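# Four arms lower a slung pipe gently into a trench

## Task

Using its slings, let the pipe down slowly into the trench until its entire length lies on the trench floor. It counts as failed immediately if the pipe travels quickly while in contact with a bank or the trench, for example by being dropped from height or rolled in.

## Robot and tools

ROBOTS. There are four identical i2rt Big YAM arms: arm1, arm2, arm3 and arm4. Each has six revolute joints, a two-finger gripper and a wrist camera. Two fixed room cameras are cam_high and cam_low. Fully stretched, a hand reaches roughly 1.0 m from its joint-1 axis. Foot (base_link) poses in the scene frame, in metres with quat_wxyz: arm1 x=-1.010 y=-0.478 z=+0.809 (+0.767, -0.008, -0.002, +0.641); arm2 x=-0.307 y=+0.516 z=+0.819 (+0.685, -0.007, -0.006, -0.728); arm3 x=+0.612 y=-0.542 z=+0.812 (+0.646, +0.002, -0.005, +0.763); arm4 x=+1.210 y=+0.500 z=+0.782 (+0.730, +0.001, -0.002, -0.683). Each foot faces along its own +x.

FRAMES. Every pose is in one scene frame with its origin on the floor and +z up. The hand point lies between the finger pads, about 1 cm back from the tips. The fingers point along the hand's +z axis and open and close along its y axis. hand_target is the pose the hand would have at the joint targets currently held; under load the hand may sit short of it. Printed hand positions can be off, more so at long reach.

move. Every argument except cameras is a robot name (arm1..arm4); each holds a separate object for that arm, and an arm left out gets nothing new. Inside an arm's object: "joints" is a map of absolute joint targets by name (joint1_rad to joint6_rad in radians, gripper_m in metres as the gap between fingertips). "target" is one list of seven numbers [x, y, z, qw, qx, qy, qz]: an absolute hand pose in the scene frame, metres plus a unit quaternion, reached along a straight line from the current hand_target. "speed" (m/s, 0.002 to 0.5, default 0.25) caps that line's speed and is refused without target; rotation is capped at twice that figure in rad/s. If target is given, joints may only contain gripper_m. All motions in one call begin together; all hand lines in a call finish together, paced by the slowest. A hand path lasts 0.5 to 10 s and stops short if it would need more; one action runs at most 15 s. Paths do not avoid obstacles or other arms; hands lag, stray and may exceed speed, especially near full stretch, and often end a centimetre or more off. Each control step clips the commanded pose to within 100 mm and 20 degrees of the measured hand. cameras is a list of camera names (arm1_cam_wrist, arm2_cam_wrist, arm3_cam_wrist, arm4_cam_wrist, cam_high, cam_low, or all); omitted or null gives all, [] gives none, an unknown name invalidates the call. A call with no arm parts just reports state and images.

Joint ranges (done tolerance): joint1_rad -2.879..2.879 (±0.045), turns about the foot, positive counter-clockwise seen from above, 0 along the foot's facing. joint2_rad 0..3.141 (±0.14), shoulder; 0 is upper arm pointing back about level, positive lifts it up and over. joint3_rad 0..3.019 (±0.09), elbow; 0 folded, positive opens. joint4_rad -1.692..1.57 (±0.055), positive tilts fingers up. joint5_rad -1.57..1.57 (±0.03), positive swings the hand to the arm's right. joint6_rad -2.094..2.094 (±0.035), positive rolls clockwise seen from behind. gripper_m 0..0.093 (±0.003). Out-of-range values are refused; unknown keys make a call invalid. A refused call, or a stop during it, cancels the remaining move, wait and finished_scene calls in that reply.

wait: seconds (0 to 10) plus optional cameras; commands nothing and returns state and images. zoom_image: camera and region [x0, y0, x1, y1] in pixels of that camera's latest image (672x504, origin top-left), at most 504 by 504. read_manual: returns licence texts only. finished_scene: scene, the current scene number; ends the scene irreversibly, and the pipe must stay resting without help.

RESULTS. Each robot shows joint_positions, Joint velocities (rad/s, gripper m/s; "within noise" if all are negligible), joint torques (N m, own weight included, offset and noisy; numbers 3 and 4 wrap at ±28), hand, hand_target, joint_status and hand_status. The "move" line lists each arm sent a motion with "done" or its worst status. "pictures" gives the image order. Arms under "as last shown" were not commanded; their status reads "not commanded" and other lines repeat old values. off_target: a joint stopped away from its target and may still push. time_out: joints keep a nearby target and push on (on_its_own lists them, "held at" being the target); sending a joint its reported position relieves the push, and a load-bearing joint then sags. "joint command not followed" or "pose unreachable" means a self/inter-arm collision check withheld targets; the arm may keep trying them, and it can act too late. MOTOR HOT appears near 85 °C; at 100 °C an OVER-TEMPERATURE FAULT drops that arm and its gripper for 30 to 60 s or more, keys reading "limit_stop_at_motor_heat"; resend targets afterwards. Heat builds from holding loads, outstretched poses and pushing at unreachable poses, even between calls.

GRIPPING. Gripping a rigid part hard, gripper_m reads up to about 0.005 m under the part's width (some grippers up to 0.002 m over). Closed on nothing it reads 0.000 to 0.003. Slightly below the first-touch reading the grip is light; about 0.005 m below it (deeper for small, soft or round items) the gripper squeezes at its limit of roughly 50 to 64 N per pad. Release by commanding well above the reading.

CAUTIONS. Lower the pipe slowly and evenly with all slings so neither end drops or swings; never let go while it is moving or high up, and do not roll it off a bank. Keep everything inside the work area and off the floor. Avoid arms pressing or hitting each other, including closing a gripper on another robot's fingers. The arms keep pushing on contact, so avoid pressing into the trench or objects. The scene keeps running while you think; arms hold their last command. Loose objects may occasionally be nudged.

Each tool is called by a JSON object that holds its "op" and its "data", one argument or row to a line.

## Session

{"op": "move", "data": {
  "arm1": {"joints": {"joint1_rad": -1.363, "joint2_rad": 2.066, "joint3_rad": 0.698, "joint4_rad": -0.202, "joint5_rad": 0, "joint6_rad": -1.541, "gripper_m": 0.093}},
  "arm2": {"joints": {"joint1_rad": -0.97, "joint2_rad": 2.19, "joint3_rad": 1.03, "joint4_rad": -0.385, "joint5_rad": 0, "joint6_rad": -1.03, "gripper_m": 0.093}},
  "arm3": {"joints": {"joint1_rad": -1.536, "joint2_rad": 2.047, "joint3_rad": 0.517, "joint4_rad": -0.04, "joint5_rad": 0, "joint6_rad": -1.37, "gripper_m": 0.093}},
  "arm4": {"joints": {"joint1_rad": -1.057, "joint2_rad": 2.037, "joint3_rad": 0.858, "joint4_rad": -0.375, "joint5_rad": 0, "joint6_rad": -0.997, "gripper_m": 0.093}}
}}

Scene clock: 1.90 s.
Joint torques (N m): arm1=[0.56 -12.51 2.1 0.88 -0.12 -0.1] | arm2=[-0.15 -18.49 4.78 0.1 -0.25 0.06] | arm3=[1.03 -13.27 0.81 0.4 -0.27 -0.08] | arm4=[0.73 -14.86 3 0.65 -0.04 -0.01]
Heat: arm1: hottest joint2_rad 30 °C; arm2: hottest gripper 29 °C; arm3: hottest joint2_rad 29 °C; arm4: hottest joint5_rad 29 °C.
move: arm1 done; arm2 done; arm3 done; arm4 done
Joint velocities: within noise
arm1.joint_positions: joint1_rad=-1.365 joint2_rad=+2.054 joint3_rad=+0.698 joint4_rad=-0.215 joint5_rad=+0.001 joint6_rad=-1.532 gripper_m=+0.09310
arm1.joint_status: all done
arm1.hand: x=-0.6686 y=-0.4712 z=+0.6287 quat_wxyz=(-0.002, +0.703, -0.711, +0.008) (m; scene frame)
arm1.hand_target: x=-0.6691 y=-0.4704 z=+0.6249 quat_wxyz=(-0.002, +0.707, -0.707, +0.008) (m; scene frame)
arm1.hand_status: not commanded
arm2.joint_positions: joint1_rad=-0.975 joint2_rad=+2.204 joint3_rad=+1.025 joint4_rad=-0.399 joint5_rad=+0.002 joint6_rad=-1.023 gripper_m=+0.09307
arm2.joint_status: all done
arm2.hand: x=-0.6904 y=+0.2870 z=+0.6207 quat_wxyz=(-0.005, -0.712, -0.702, +0.003) (m; scene frame)
arm2.hand_target: x=-0.6986 y=+0.2792 z=+0.6276 quat_wxyz=(-0.002, -0.708, -0.706, +0.019) (m; scene frame)
arm2.hand_status: not commanded
arm3.joint_positions: joint1_rad=-1.534 joint2_rad=+2.045 joint3_rad=+0.512 joint4_rad=-0.049 joint5_rad=+0.001 joint6_rad=-1.362 gripper_m=+0.09310
arm3.joint_status: all done
arm3.hand: x=+0.8739 y=-0.4877 z=+0.6220 quat_wxyz=(+0.001, +0.705, -0.709, -0.005) (m; scene frame)
arm3.hand_target: x=+0.8787 y=-0.4871 z=+0.6216 quat_wxyz=(-0.005, +0.707, -0.708, -0.002) (m; scene frame)
arm3.hand_status: not commanded
arm4.joint_positions: joint1_rad=-1.061 joint2_rad=+2.052 joint3_rad=+0.858 joint4_rad=-0.388 joint5_rad=+0.001 joint6_rad=-0.984 gripper_m=+0.09312
arm4.joint_status: all done
arm4.hand: x=+0.8786 y=+0.2846 z=+0.6149 quat_wxyz=(-0.003, -0.711, -0.703, -0.006) (m; scene frame)
arm4.hand_target: x=+0.8733 y=+0.2791 z=+0.6204 quat_wxyz=(-0.001, -0.705, -0.709, +0.008) (m; scene frame)
arm4.hand_status: not commanded
pictures: arm1_cam_wrist, arm2_cam_wrist, arm3_cam_wrist, arm4_cam_wrist, cam_high, cam_low

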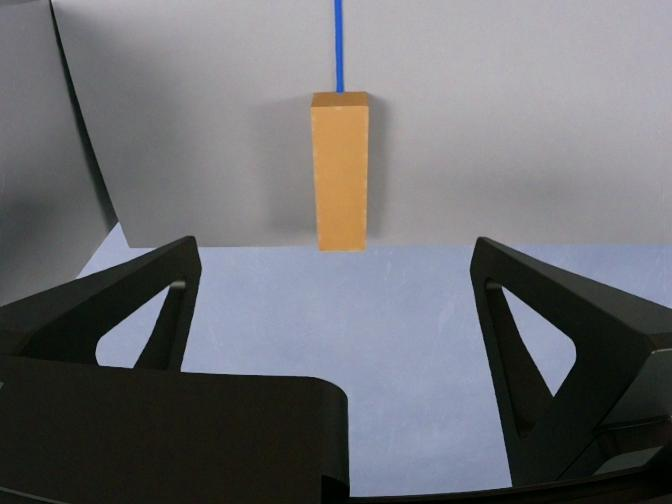

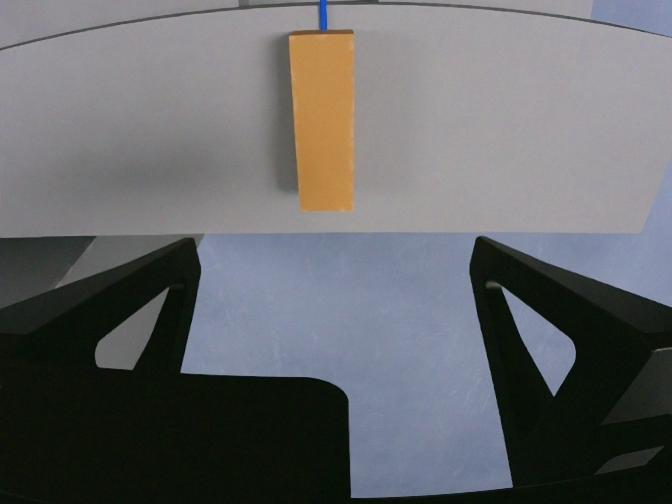

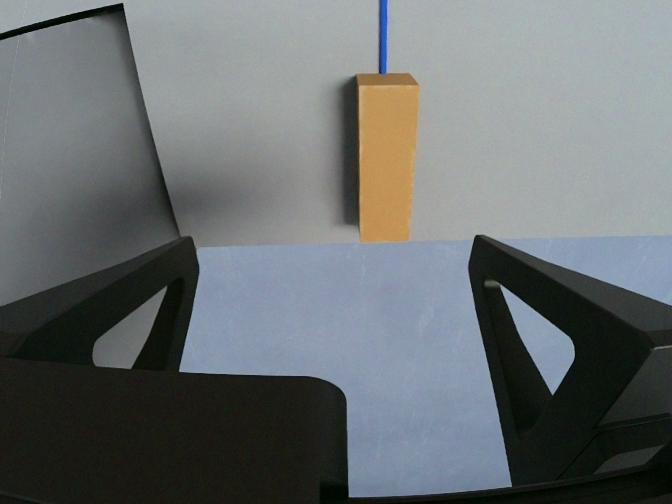

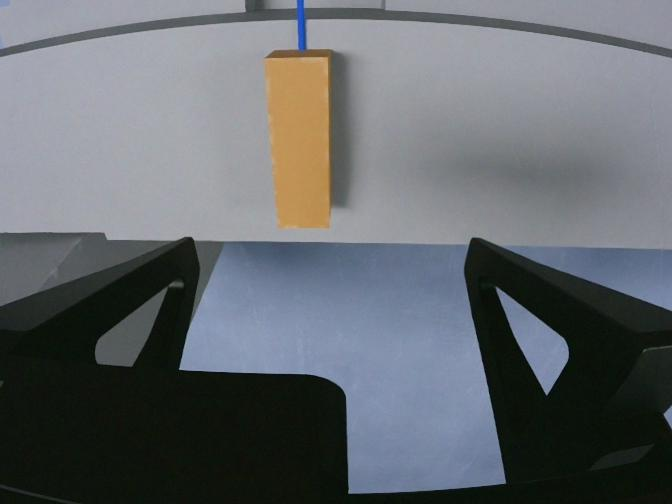

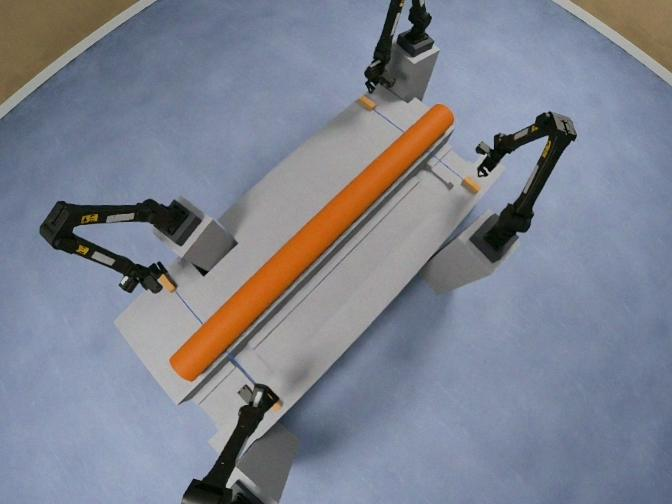

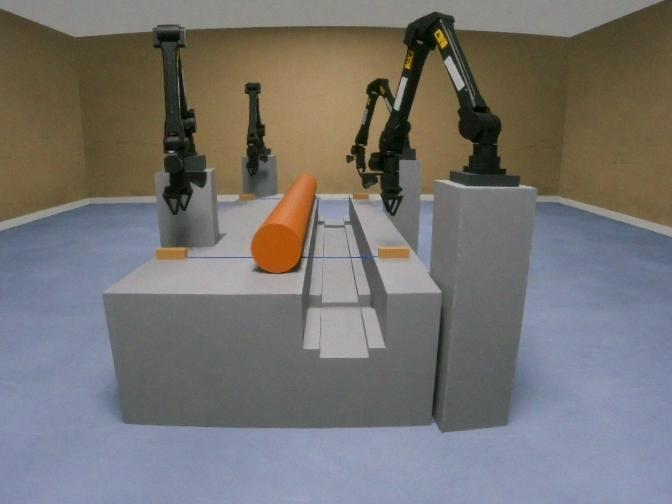

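{"op": "move", "data": {
  "arm1": {"target": [-0.665, -0.513, 0.466, 0, 0.7071, -0.7071, 0]},
  "arm2": {"target": [-0.69, 0.287, 0.467, 0, 0.7071, 0.7071, 0]},
  "arm3": {"target": [0.908, -0.52, 0.466, 0, 0.7071, -0.7071, 0]},
  "arm4": {"target": [0.895, 0.299, 0.467, 0, 0.7071, 0.7071, 0]},
  "cameras": ["arm1_cam_wrist", "arm2_cam_wrist", "arm3_cam_wrist", "arm4_cam_wrist"]
}}

{"op": "move", "data": {
  "arm1": {"joints": {"gripper_m": 0.02}},
  "arm2": {"joints": {"gripper_m": 0.02}},
  "arm3": {"joints": {"gripper_m": 0.02}},
  "arm4": {"joints": {"gripper_m": 0.02}},
  "cameras": ["arm1_cam_wrist", "arm2_cam_wrist", "arm3_cam_wrist", "arm4_cam_wrist"]
}}

Scene clock: 7.97 s.
Joint torques (N m): arm1=[-0.26 -14.68 -0.09 0.94 -0.18 -0.13] | arm2=[-0.62 -18.78 3.12 0.02 -0.16 0.07] | arm3=[0.85 -16.85 -1.55 0.35 -0.11 -0.06] | arm4=[-0.21 -14.97 0.83 0.68 0.03 0.01]
Heat: arm1: hottest joint2_rad 30 °C; arm2: hottest gripper 29 °C; arm3: hottest joint2_rad 29 °C; arm4: hottest joint5_rad 29 °C.
move: arm1 done; arm2 off_target; arm3 done; arm4 off_target
Joint velocities: within noise
arm1.joint_positions: joint1_rad=-1.484 joint2_rad=+2.554 joint3_rad=+0.913 joint4_rad=+0.055 joint5_rad=-0.006 joint6_rad=-1.656 gripper_m=+0.09310
arm1.joint_status: not commanded
arm1.hand: x=-0.6625 y=-0.5123 z=+0.4710 quat_wxyz=(+0.001, +0.705, -0.709, +0.001) (m; scene frame)
arm1.hand_target: x=-0.6650 y=-0.5129 z=+0.4661 quat_wxyz=(+0.000, +0.707, -0.707, +0.000) (m; scene frame)
arm1.hand_status: done (0.006 m and 0.4 deg from the pose sent, 0.168 m and 1.2 deg at the start)
arm2.joint_positions: joint1_rad=-0.975 joint2_rad=+2.609 joint3_rad=+1.187 joint4_rad=-0.190 joint5_rad=+0.014 joint6_rad=-1.030 gripper_m=+0.09305
arm2.joint_status: not commanded
arm2.hand: x=-0.6785 y=+0.2939 z=+0.4648 quat_wxyz=(-0.004, -0.709, -0.705, -0.015) (m; scene frame)
arm2.hand_target: x=-0.6898 y=+0.2872 z=+0.4672 quat_wxyz=(+0.000, -0.707, -0.707, +0.000) (m; scene frame)
arm2.hand_status: off_target (0.014 m and 1.8 deg from the pose sent, 0.154 m and 1.1 deg at the start)
arm3.joint_positions: joint1_rad=-1.660 joint2_rad=+2.588 joint3_rad=+0.799 joint4_rad=+0.207 joint5_rad=+0.007 joint6_rad=-1.491 gripper_m=+0.09310
arm3.joint_status: not commanded
arm3.hand: x=+0.9064 y=-0.5184 z=+0.4661 quat_wxyz=(+0.002, +0.706, -0.708, -0.003) (m; scene frame)
arm3.hand_target: x=+0.9081 y=-0.5200 z=+0.4660 quat_wxyz=(+0.000, +0.707, -0.707, +0.000) (m; scene frame)
arm3.hand_status: done (0.002 m and 0.5 deg from the pose sent, 0.163 m and 0.7 deg at the start)
arm4.joint_positions: joint1_rad=-1.061 joint2_rad=+2.476 joint3_rad=+0.925 joint4_rad=-0.046 joint5_rad=+0.004 joint6_rad=-0.991 gripper_m=+0.09310
arm4.joint_status: not commanded
arm4.hand: x=+0.9062 y=+0.3024 z=+0.4643 quat_wxyz=(-0.003, -0.708, -0.706, -0.014) (m; scene frame)
arm4.hand_target: x=+0.8952 y=+0.2991 z=+0.4671 quat_wxyz=(+0.000, -0.707, -0.707, +0.000) (m; scene frame)
arm4.hand_status: off_target (0.012 m and 1.6 deg from the pose sent, 0.150 m and 1.0 deg at the start)
pictures: arm1_cam_wrist, arm2_cam_wrist, arm3_cam_wrist, arm4_cam_wrist

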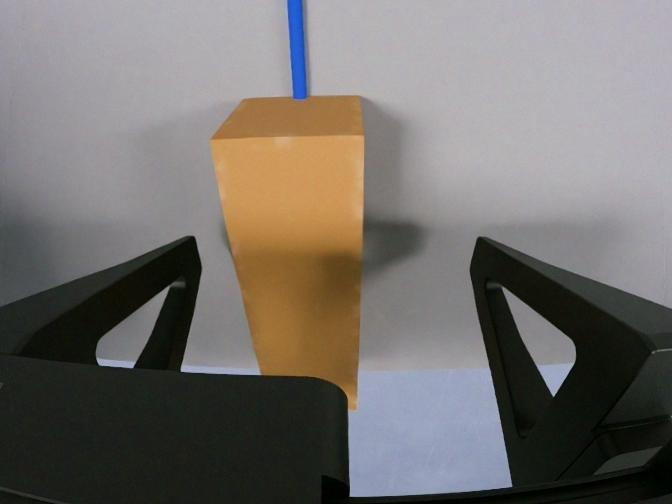

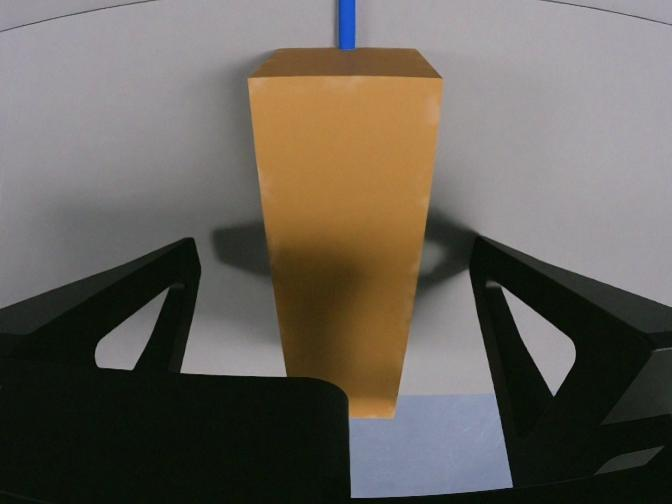

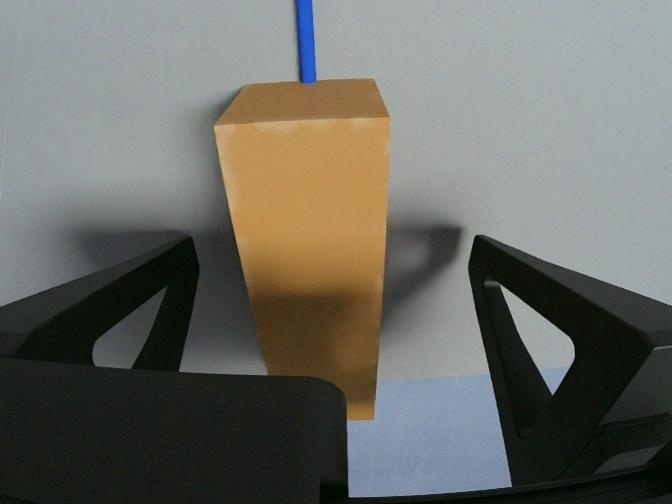

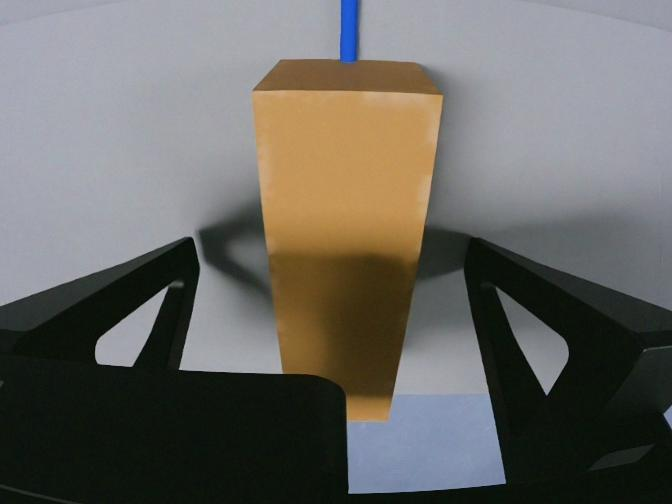

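Scene clock: 8.63 s.
Joint torques (N m): arm1=[-0.56 -15.09 -0.14 0.85 -0.15 -0.1] | arm2=[-0.62 -18.78 3.1 -0.01 -0.17 0.07] | arm3=[0.91 -16.79 -1.52 0.34 -0.11 -0.06] | arm4=[-0.32 -14.97 0.85 0.65 0.01 0.01]
Heat: arm1: hottest joint2_rad 30 °C; arm2: hottest joint2_rad 29 °C; arm3: hottest joint2_rad 29 °C; arm4: hottest joint5_rad 29 °C.
move: arm1 off_target; arm2 off_target; arm3 off_target; arm4 off_target
Joint velocities: within noise
arm1.joint_positions: joint1_rad=-1.484 joint2_rad=+2.554 joint3_rad=+0.913 joint4_rad=+0.056 joint5_rad=-0.006 joint6_rad=-1.657 gripper_m=+0.03383
arm1.joint_status: gripper_m off_target (ended at +0.03386, target +0.02000)
arm1.hand: x=-0.6623 y=-0.5123 z=+0.4710 quat_wxyz=(+0.000, +0.705, -0.709, +0.001) (m; scene frame)
arm1.hand_target: x=-0.6650 y=-0.5130 z=+0.4661 quat_wxyz=(+0.000, +0.707, -0.707, +0.000) (m; scene frame)
arm1.hand_status: not commanded
arm2.joint_positions: joint1_rad=-0.975 joint2_rad=+2.608 joint3_rad=+1.188 joint4_rad=-0.190 joint5_rad=+0.014 joint6_rad=-1.030 gripper_m=+0.03442
arm2.joint_status: gripper_m off_target (ended at +0.03445, target +0.02000)
arm2.hand: x=-0.6790 y=+0.2936 z=+0.4650 quat_wxyz=(-0.003, -0.709, -0.705, -0.014) (m; scene frame)
arm2.hand_target: x=-0.6898 y=+0.2872 z=+0.4672 quat_wxyz=(+0.000, -0.707, -0.707, +0.000) (m; scene frame)
arm2.hand_status: not commanded
arm3.joint_positions: joint1_rad=-1.660 joint2_rad=+2.588 joint3_rad=+0.799 joint4_rad=+0.207 joint5_rad=+0.007 joint6_rad=-1.493 gripper_m=+0.03468
arm3.joint_status: gripper_m off_target (ended at +0.03470, target +0.02000)
arm3.hand: x=+0.9065 y=-0.5184 z=+0.4661 quat_wxyz=(+0.002, +0.706, -0.708, -0.003) (m; scene frame)
arm3.hand_target: x=+0.9081 y=-0.5200 z=+0.4660 quat_wxyz=(+0.000, +0.707, -0.707, +0.000) (m; scene frame)
arm3.hand_status: not commanded
arm4.joint_positions: joint1_rad=-1.061 joint2_rad=+2.476 joint3_rad=+0.925 joint4_rad=-0.045 joint5_rad=+0.005 joint6_rad=-0.991 gripper_m=+0.03473
arm4.joint_status: gripper_m off_target (ended at +0.03475, target +0.02000)
arm4.hand: x=+0.9058 y=+0.3023 z=+0.4645 quat_wxyz=(-0.003, -0.708, -0.706, -0.013) (m; scene frame)
arm4.hand_target: x=+0.8950 y=+0.2990 z=+0.4672 quat_wxyz=(+0.000, -0.707, -0.707, +0.000) (m; scene frame)
arm4.hand_status: not commanded
pictures: arm1_cam_wrist, arm2_cam_wrist, arm3_cam_wrist, arm4_cam_wrist

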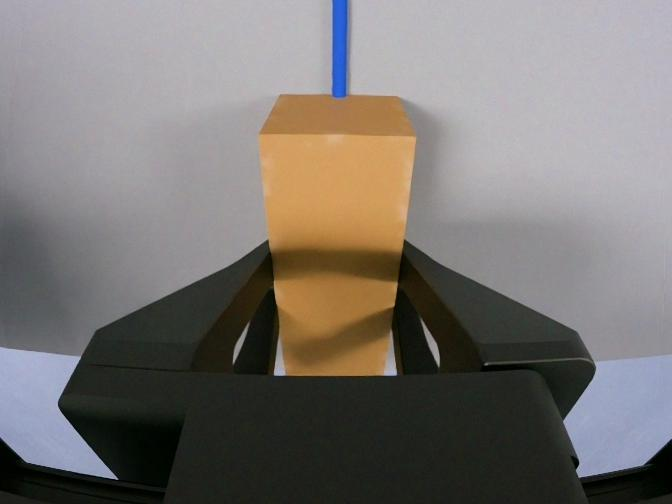

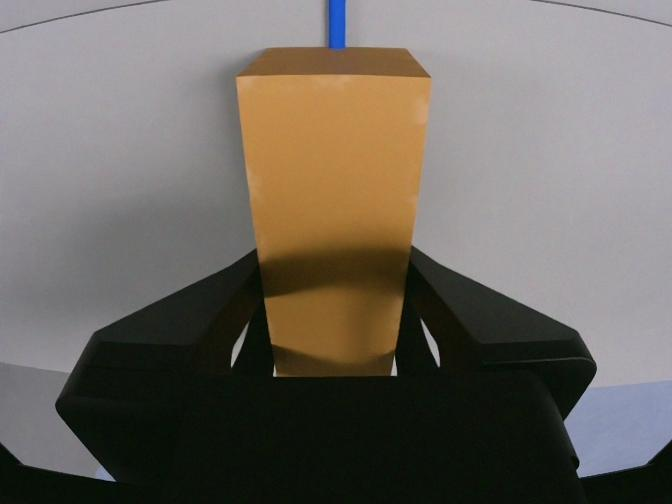

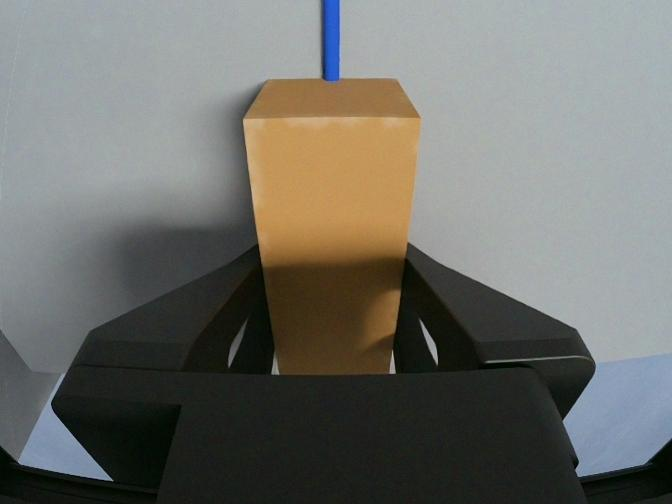

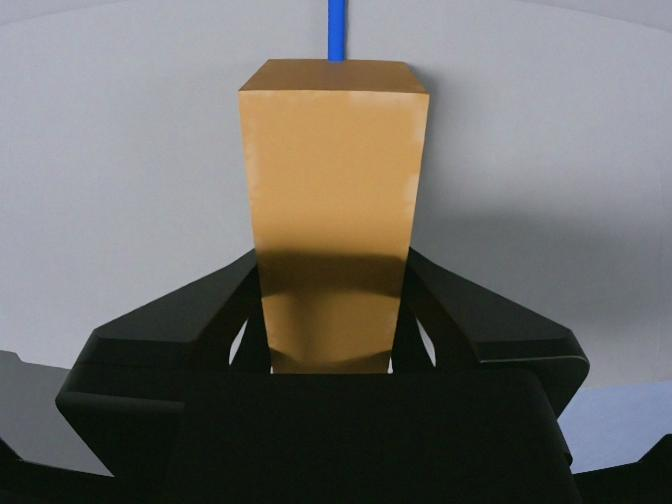

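{"op": "move", "data": {
  "arm1": {"target": [-0.652, -0.295, 0.92, 0, 0.7071, -0.7071, 0], "speed": 0.15},
  "arm2": {"target": [-0.697, 0.065, 0.93, 0, 0.7071, 0.7071, 0], "speed": 0.15},
  "arm3": {"target": [0.925, -0.29, 0.92, 0, 0.7071, -0.7071, 0], "speed": 0.15},
  "arm4": {"target": [0.892, 0.065, 0.93, 0, 0.7071, 0.7071, 0], "speed": 0.15},
  "cameras": ["cam_low", "cam_high"]
}}

Scene clock: 26.13 s.
Joint torques (N m): arm1=[-1.44 -19.78 13.27 -1.78 0.3 -0.08] | arm2=[-1.03 -31.15 14.95 -2.96 -0.1 -0.01] | arm3=[0.62 -22.89 11.81 -1.89 0.07 -0.07] | arm4=[0.21 -26.23 14.31 -2.28 -0.02 0.08]
Heat: arm1: hottest joint2_rad 31 °C; arm2: hottest joint2_rad 30 °C; arm3: hottest joint2_rad 30 °C; arm4: hottest joint3_rad 29 °C.
move: arm1 off_target; arm2 off_target; arm3 off_target; arm4 off_target
Joint velocities: within noise
arm1.joint_positions: joint1_rad=-0.914 joint2_rad=+1.570 joint3_rad=+0.954 joint4_rad=-1.078 joint5_rad=-0.022 joint6_rad=-1.095 gripper_m=+0.03384
arm1.joint_status: not commanded
arm1.hand: x=-0.6830 y=-0.3040 z=+0.8564 quat_wxyz=(+0.054, +0.706, -0.706, -0.021) (m; scene frame)
arm1.hand_target: x=-0.6556 y=-0.2965 z=+0.9169 quat_wxyz=(+0.000, +0.707, -0.707, +0.001) (m; scene frame)
arm1.hand_status: off_target (0.071 m and 6.6 deg from the pose sent, 0.499 m and 0.3 deg at the start)
arm2.joint_positions: joint1_rad=-0.639 joint2_rad=+2.075 joint3_rad=+1.443 joint4_rad=-1.088 joint5_rad=+0.010 joint6_rad=-0.694 gripper_m=+0.03443
arm2.joint_status: not commanded
arm2.hand: x=-0.6541 y=+0.1073 z=+0.7877 quat_wxyz=(+0.006, -0.707, -0.704, -0.067) (m; scene frame)
arm2.hand_target: x=-0.6779 y=+0.0846 z=+0.8763 quat_wxyz=(+0.001, -0.707, -0.707, +0.001) (m; scene frame)
arm2.hand_status: off_target (0.155 m and 7.7 deg from the pose sent, 0.518 m and 1.7 deg at the start; pose on its path clipped on 37 of 126 steps)
arm3.joint_positions: joint1_rad=-1.044 joint2_rad=+1.575 joint3_rad=+0.964 joint4_rad=-1.092 joint5_rad=+0.000 joint6_rad=-0.879 gripper_m=+0.03467
arm3.joint_status: not commanded
arm3.hand: x=+0.8986 y=-0.3061 z=+0.8615 quat_wxyz=(+0.061, +0.706, -0.706, -0.008) (m; scene frame)
arm3.hand_target: x=+0.9222 y=-0.2921 z=+0.9178 quat_wxyz=(+0.000, +0.707, -0.707, +0.000) (m; scene frame)
arm3.hand_status: off_target (0.066 m and 7.1 deg from the pose sent, 0.508 m and 0.5 deg at the start)
arm4.joint_positions: joint1_rad=-0.692 joint2_rad=+1.867 joint3_rad=+1.318 joint4_rad=-1.173 joint5_rad=+0.007 joint6_rad=-0.623 gripper_m=+0.03473
arm4.joint_status: not commanded
arm4.hand: x=+0.9237 y=+0.1069 z=+0.8120 quat_wxyz=(+0.013, -0.706, -0.704, -0.075) (m; scene frame)
arm4.hand_target: x=+0.9038 y=+0.0807 z=+0.9002 quat_wxyz=(+0.000, -0.707, -0.707, +0.001) (m; scene frame)
arm4.hand_status: off_target (0.129 m and 8.7 deg from the pose sent, 0.523 m and 1.6 deg at the start; pose on its path clipped on 33 of 126 steps)
pictures: cam_high, cam_low

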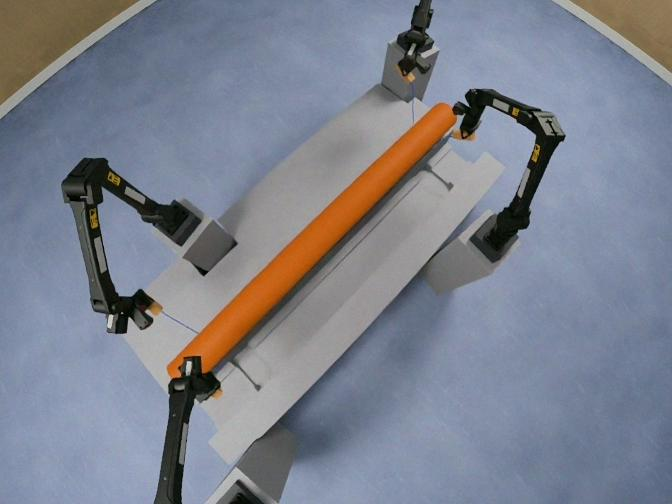

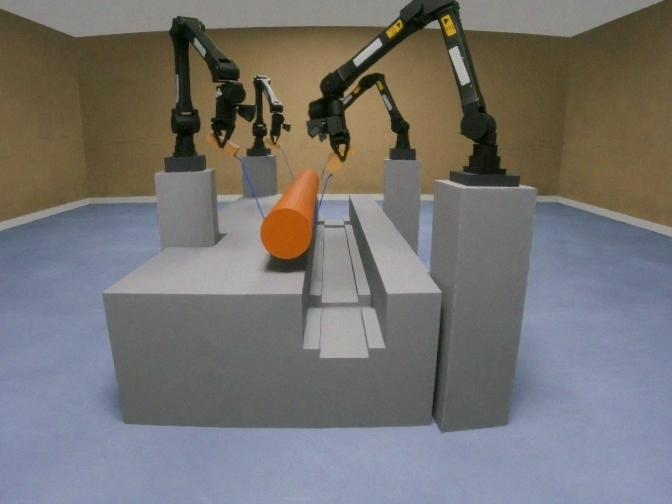

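{"op": "move", "data": {
  "arm1": {"target": [-0.65, -0.056, 0.925, 0, 0.7071, -0.7071, 0], "speed": 0.13},
  "arm2": {"target": [-0.69, 0.314, 0.885, 0, 0.7071, 0.7071, 0], "speed": 0.13},
  "arm3": {"target": [0.925, -0.074, 0.915, 0, 0.7071, -0.7071, 0], "speed": 0.13},
  "arm4": {"target": [0.896, 0.295, 0.87, 0, 0.7071, 0.7071, 0], "speed": 0.13},
  "cameras": ["cam_low"]
}}

{"op": "zoom_image", "data": {
  "camera": "cam_low",
  "region": [250, 120, 440, 310]
}}

Scene clock: 32.73 s.
Joint torques (N m): arm1=[-2.26 -24.18 14.63 -1.46 0.17 0.03] | arm2=[-2.43 -22.89 10.55 -1.42 0 -0.11] | arm3=[0.15 -30.86 12.4 -1.89 -0.04 -0.01] | arm4=[-1.14 -18.14 8.87 -0.69 0.13 -0.12]
Heat: arm1: hottest joint2_rad 32 °C; arm2: hottest joint2_rad 31 °C; arm3: hottest joint2_rad 31 °C; arm4: hottest joint3_rad 30 °C.
move: arm1 off_target; arm2 off_target; arm3 off_target; arm4 off_target
Joint velocities: within noise
arm1.joint_positions: joint1_rad=-0.516 joint2_rad=+1.904 joint3_rad=+1.431 joint4_rad=-1.206 joint5_rad=-0.022 joint6_rad=-0.712 gripper_m=+0.03384
arm1.joint_status: not commanded
arm1.hand: x=-0.6787 y=-0.0733 z=+0.8575 quat_wxyz=(+0.053, +0.712, -0.700, +0.002) (m; scene frame)
arm1.hand_target: x=-0.6534 y=-0.0597 z=+0.9241 quat_wxyz=(-0.001, +0.707, -0.707, +0.000) (m; scene frame)
arm1.hand_status: off_target (0.075 m and 6.2 deg from the pose sent, 0.259 m and 6.6 deg at the start)
arm2.joint_positions: joint1_rad=-0.990 joint2_rad=+1.718 joint3_rad=+1.039 joint4_rad=-1.009 joint5_rad=+0.013 joint6_rad=-1.054 gripper_m=+0.03443
arm2.joint_status: not commanded
arm2.hand: x=-0.6670 y=+0.3136 z=+0.8348 quat_wxyz=(-0.014, -0.705, -0.708, -0.051) (m; scene frame)
arm2.hand_target: x=-0.6883 y=+0.3146 z=+0.8827 quat_wxyz=(+0.001, -0.707, -0.707, +0.000) (m; scene frame)
arm2.hand_status: off_target (0.055 m and 6.1 deg from the pose sent, 0.231 m and 7.7 deg at the start)
arm3.joint_positions: joint1_rad=-0.739 joint2_rad=+1.969 joint3_rad=+1.461 joint4_rad=-1.199 joint5_rad=+0.001 joint6_rad=-0.584 gripper_m=+0.03467
arm3.joint_status: not commanded
arm3.hand: x=+0.9009 y=-0.0966 z=+0.8412 quat_wxyz=(+0.062, +0.709, -0.702, +0.012) (m; scene frame)
arm3.hand_target: x=+0.9220 y=-0.0782 z=+0.9136 quat_wxyz=(-0.001, +0.707, -0.707, +0.000) (m; scene frame)
arm3.hand_status: off_target (0.081 m and 7.2 deg from the pose sent, 0.240 m and 7.1 deg at the start)
arm4.joint_positions: joint1_rad=-1.031 joint2_rad=+1.523 joint3_rad=+0.901 joint4_rad=-1.050 joint5_rad=+0.004 joint6_rad=-0.961 gripper_m=+0.03473
arm4.joint_status: not commanded
arm4.hand: x=+0.9153 y=+0.2977 z=+0.8261 quat_wxyz=(-0.009, -0.708, -0.705, -0.051) (m; scene frame)
arm4.hand_target: x=+0.8975 y=+0.2955 z=+0.8678 quat_wxyz=(+0.001, -0.707, -0.707, +0.000) (m; scene frame)
arm4.hand_status: off_target (0.048 m and 5.9 deg from the pose sent, 0.199 m and 8.7 deg at the start)
pictures: cam_low

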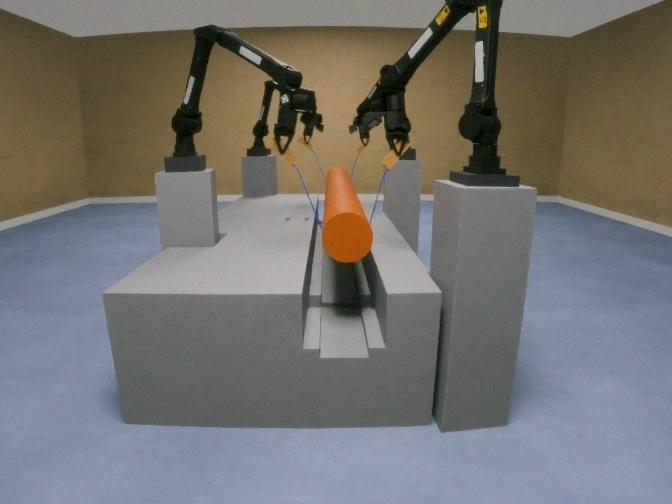

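Scaled by 2.653.

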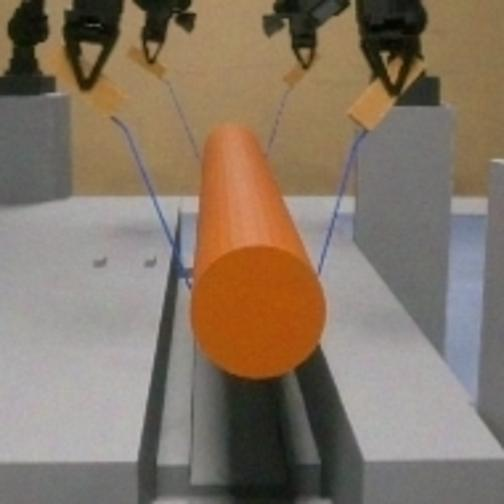

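{"op": "move", "data": {
  "arm1": {"target": [-0.65, -0.09, 0.60, 0, 0.7071, -0.7071, 0], "speed": 0.1},
  "arm2": {"target": [-0.69, 0.304, 0.55, 0, 0.7071, 0.7071, 0], "speed": 0.1},
  "arm3": {"target": [0.922, -0.1, 0.60, 0, 0.7071, -0.7071, 0], "speed": 0.1},
  "arm4": {"target": [0.897, 0.296, 0.55, 0, 0.7071, 0.7071, 0], "speed": 0.1},
  "cameras": ["cam_low"]
}}

{"op": "move", "data": {
  "arm1": {"target": [-0.667, -0.145, 0.435, 0, 0.7071, -0.7071, 0], "speed": 0.14},
  "arm2": {"target": [-0.687, 0.315, 0.46, 0, 0.7071, 0.7071, 0], "speed": 0.14},
  "arm3": {"target": [0.907, -0.15, 0.44, 0, 0.7071, -0.7071, 0], "speed": 0.14},
  "arm4": {"target": [0.9, 0.308, 0.46, 0, 0.7071, 0.7071, 0], "speed": 0.14},
  "cameras": ["cam_low"]
}}

{"op": "zoom_image", "data": {
  "camera": "cam_low",
  "region": [240, 160, 430, 350]
}}

Scene clock: 43.00 s.
Joint torques (N m): arm1=[-1.26 -19.08 6.17 0.77 0.11 -0.09] | arm2=[-1.55 -17.44 4.42 0.05 0.04 0.06] | arm3=[0.67 -22.53 6.17 0.36 -0.09 -0.08] | arm4=[-0.32 -13.92 2.56 0.66 0.1 0]
Heat: arm1: hottest joint3_rad 36 °C; arm2: hottest joint2_rad 32 °C; arm3: hottest joint2_rad 32 °C; arm4: hottest joint3_rad 31 °C.
move: arm1 off_target; arm2 off_target; arm3 off_target; arm4 off_target
Joint velocities: within noise
arm1.joint_positions: joint1_rad=-0.560 joint2_rad=+2.307 joint3_rad=+1.278 joint4_rad=-0.561 joint5_rad=-0.020 joint6_rad=-0.737 gripper_m=+0.03384
arm1.joint_status: not commanded
arm1.hand: x=-0.6607 y=-0.0946 z=+0.6025 quat_wxyz=(+0.009, +0.707, -0.708, -0.001) (m; scene frame)
arm1.hand_target: x=-0.6500 y=-0.0902 z=+0.6002 quat_wxyz=(+0.000, +0.707, -0.707, +0.000) (m; scene frame)
arm1.hand_status: off_target (0.012 m and 1.0 deg from the pose sent, 0.260 m and 6.2 deg at the start)
arm2.joint_positions: joint1_rad=-0.991 joint2_rad=+2.380 joint3_rad=+1.043 joint4_rad=-0.270 joint5_rad=+0.010 joint6_rad=-1.060 gripper_m=+0.03443
arm2.joint_status: not commanded
arm2.hand: x=-0.6751 y=+0.3039 z=+0.5489 quat_wxyz=(-0.006, -0.704, -0.710, -0.012) (m; scene frame)
arm2.hand_target: x=-0.6899 y=+0.3041 z=+0.5503 quat_wxyz=(+0.000, -0.707, -0.707, +0.000) (m; scene frame)
arm2.hand_status: off_target (0.015 m and 1.6 deg from the pose sent, 0.286 m and 6.1 deg at the start)
arm3.joint_positions: joint1_rad=-0.771 joint2_rad=+2.336 joint3_rad=+1.317 joint4_rad=-0.582 joint5_rad=+0.001 joint6_rad=-0.603 gripper_m=+0.03468
arm3.joint_status: not commanded
arm3.hand: x=+0.9124 y=-0.1084 z=+0.6027 quat_wxyz=(+0.010, +0.706, -0.708, +0.001) (m; scene frame)
arm3.hand_target: x=+0.9218 y=-0.1003 z=+0.6002 quat_wxyz=(+0.000, +0.707, -0.707, +0.000) (m; scene frame)
arm3.hand_status: off_target (0.013 m and 1.2 deg from the pose sent, 0.242 m and 7.3 deg at the start)
arm4.joint_positions: joint1_rad=-1.049 joint2_rad=+2.226 joint3_rad=+0.812 joint4_rad=-0.190 joint5_rad=+0.003 joint6_rad=-0.979 gripper_m=+0.03473
arm4.joint_status: not commanded
arm4.hand: x=+0.9122 y=+0.3016 z=+0.5475 quat_wxyz=(-0.004, -0.708, -0.705, -0.017) (m; scene frame)
arm4.hand_target: x=+0.8971 y=+0.2962 z=+0.5504 quat_wxyz=(+0.000, -0.707, -0.707, +0.000) (m; scene frame)
arm4.hand_status: off_target (0.016 m and 2.1 deg from the pose sent, 0.277 m and 5.9 deg at the start)
pictures: cam_low

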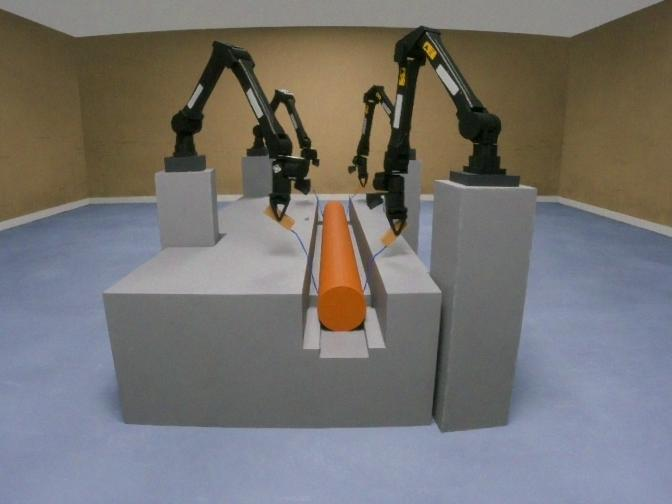

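Scene clock: 44.80 s.
Joint torques (N m): arm1=[0.38 -13.74 5.23 1.85 0.11 0.07] | arm2=[0.56 -15.91 4.42 0.57 -0.35 0.16] | arm3=[1.38 -18.32 4.86 0.95 -0.02 0.11] | arm4=[1.26 -12.57 2.25 1.17 -0.19 0.05]
Heat: arm1: hottest joint3_rad 35 °C; arm2: hottest joint2_rad 32 °C; arm3: hottest joint2_rad 32 °C; arm4: hottest joint3_rad 31 °C.
move: arm1 off_target; arm2 off_target; arm3 off_target; arm4 off_target
Joint velocities: within noise
arm1.joint_positions: joint1_rad=-0.619 joint2_rad=+2.580 joint3_rad=+1.282 joint4_rad=-0.269 joint5_rad=-0.020 joint6_rad=-0.800 gripper_m=+0.03385
arm1.joint_status: not commanded
arm1.hand: x=-0.6625 y=-0.1417 z=+0.4716 quat_wxyz=(-0.004, +0.708, -0.706, -0.002) (m; scene frame)
arm1.hand_target: x=-0.6687 y=-0.1467 z=+0.4379 quat_wxyz=(+0.000, +0.707, -0.707, +0.000) (m; scene frame)
arm1.hand_status: off_target (0.037 m and 0.5 deg from the pose sent, 0.175 m and 1.0 deg at the start)
arm2.joint_positions: joint1_rad=-1.042 joint2_rad=+2.593 joint3_rad=+1.130 joint4_rad=-0.157 joint5_rad=+0.018 joint6_rad=-1.092 gripper_m=+0.03443
arm2.joint_status: not commanded
arm2.hand: x=-0.6746 y=+0.3290 z=+0.4681 quat_wxyz=(-0.004, -0.711, -0.703, -0.020) (m; scene frame)
arm2.hand_target: x=-0.6866 y=+0.3151 z=+0.4610 quat_wxyz=(+0.000, -0.707, -0.707, +0.000) (m; scene frame)
arm2.hand_status: off_target (0.020 m and 2.4 deg from the pose sent, 0.090 m and 1.6 deg at the start)
arm3.joint_positions: joint1_rad=-0.815 joint2_rad=+2.617 joint3_rad=+1.331 joint4_rad=-0.290 joint5_rad=-0.001 joint6_rad=-0.653 gripper_m=+0.03468
arm3.joint_status: not commanded
arm3.hand: x=+0.9095 y=-0.1494 z=+0.4655 quat_wxyz=(-0.002, +0.708, -0.706, -0.002) (m; scene frame)
arm3.hand_target: x=+0.9063 y=-0.1510 z=+0.4414 quat_wxyz=(+0.000, +0.707, -0.707, +0.000) (m; scene frame)
arm3.hand_status: off_target (0.026 m and 0.4 deg from the pose sent, 0.168 m and 1.2 deg at the start)
arm4.joint_positions: joint1_rad=-1.096 joint2_rad=+2.471 joint3_rad=+0.888 joint4_rad=-0.027 joint5_rad=+0.010 joint6_rad=-1.008 gripper_m=+0.03473
arm4.joint_status: not commanded
arm4.hand: x=+0.9134 y=+0.3227 z=+0.4661 quat_wxyz=(-0.002, -0.715, -0.699, -0.021) (m; scene frame)
arm4.hand_target: x=+0.9003 y=+0.3082 z=+0.4609 quat_wxyz=(+0.000, -0.707, -0.707, +0.000) (m; scene frame)
arm4.hand_status: off_target (0.021 m and 2.8 deg from the pose sent, 0.089 m and 2.0 deg at the start)
pictures: cam_low

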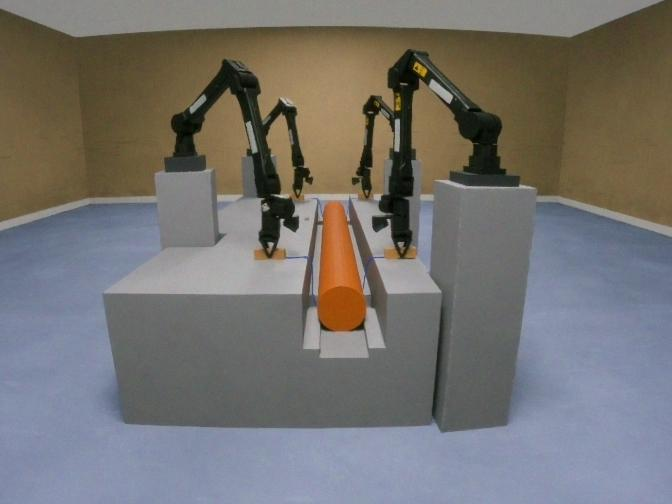

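Scaled by 2.653.

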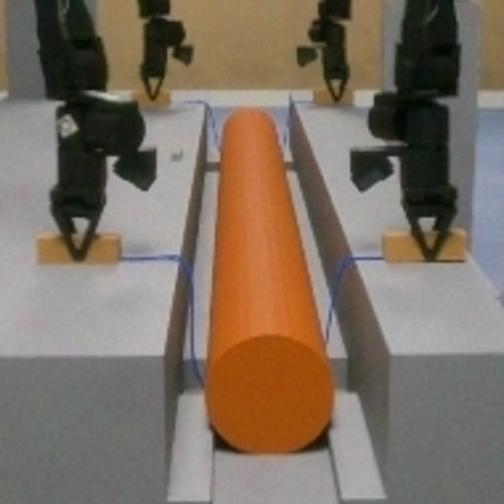

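{"op": "move", "data": {
  "arm1": {"target": [-0.6625, -0.142, 0.468, 0, 0.7071, -0.7071, 0], "joints": {"gripper_m": 0.07}},
  "arm2": {"joints": {"gripper_m": 0.07}},
  "arm3": {"target": [0.909, -0.15, 0.465, 0, 0.7071, -0.7071, 0], "joints": {"gripper_m": 0.07}},
  "arm4": {"joints": {"gripper_m": 0.07}},
  "cameras": []
}}

{"op": "finished_scene", "data": {
  "scene": 3
}}

Scene clock: 52.00 s.
Joint torques (N m): arm1=[-0.38 -22.36 2.15 0.09 0 0.07] | arm2=[0.32 -17.38 2.65 0.05 -0.24 0.16] | arm3=[1.26 -24.7 1.84 -0.36 -0.2 0.06] | arm4=[0.97 -13.57 1.14 0.81 -0.07 0.05]
Heat: arm1: hottest joint3_rad 34 °C; arm2: hottest joint2_rad 32 °C; arm3: hottest joint2_rad 33 °C; arm4: hottest joint3_rad 31 °C.
move: arm1 done; arm2 done; arm3 done; arm4 done
Joint velocities: within noise
arm1.joint_positions: joint1_rad=-0.617 joint2_rad=+2.609 joint3_rad=+1.297 joint4_rad=-0.266 joint5_rad=-0.018 joint6_rad=-0.800 gripper_m=+0.06994
arm1.joint_status: all done
arm1.hand: x=-0.6657 y=-0.1446 z=+0.4597 quat_wxyz=(+0.002, +0.709, -0.705, -0.001) (m; scene frame)
arm1.hand_target: x=-0.6625 y=-0.1420 z=+0.4679 quat_wxyz=(+0.000, +0.707, -0.707, +0.000) (m; scene frame)
arm1.hand_status: done (0.009 m and 0.4 deg from the pose sent, 0.004 m and 0.5 deg at the start)
arm2.joint_positions: joint1_rad=-1.039 joint2_rad=+2.606 joint3_rad=+1.151 joint4_rad=-0.143 joint5_rad=+0.016 joint6_rad=-1.092 gripper_m=+0.06996
arm2.joint_status: all done
arm2.hand: x=-0.6828 y=+0.3229 z=+0.4633 quat_wxyz=(-0.002, -0.710, -0.704, -0.009) (m; scene frame)
arm2.hand_target: x=-0.6864 y=+0.3151 z=+0.4609 quat_wxyz=(+0.000, -0.707, -0.707, +0.000) (m; scene frame)
arm2.hand_status: not commanded
arm3.joint_positions: joint1_rad=-0.815 joint2_rad=+2.629 joint3_rad=+1.340 joint4_rad=-0.284 joint5_rad=+0.004 joint6_rad=-0.652 gripper_m=+0.06991
arm3.joint_status: all done
arm3.hand: x=+0.9108 y=-0.1493 z=+0.4607 quat_wxyz=(-0.003, +0.708, -0.707, +0.000) (m; scene frame)
arm3.hand_target: x=+0.9090 y=-0.1501 z=+0.4649 quat_wxyz=(+0.000, +0.707, -0.707, +0.000) (m; scene frame)
arm3.hand_status: done (0.005 m and 0.4 deg from the pose sent, 0.001 m and 0.4 deg at the start)
arm4.joint_positions: joint1_rad=-1.092 joint2_rad=+2.481 joint3_rad=+0.904 joint4_rad=-0.018 joint5_rad=+0.007 joint6_rad=-1.008 gripper_m=+0.06988
arm4.joint_status: all done
arm4.hand: x=+0.9074 y=+0.3169 z=+0.4627 quat_wxyz=(-0.002, -0.713, -0.701, -0.013) (m; scene frame)
arm4.hand_target: x=+0.9003 y=+0.3081 z=+0.4609 quat_wxyz=(+0.000, -0.707, -0.707, +0.000) (m; scene frame)
arm4.hand_status: not commanded
pictures: none
No camera images: "cameras" was empty.

The scene is finished: the task was done.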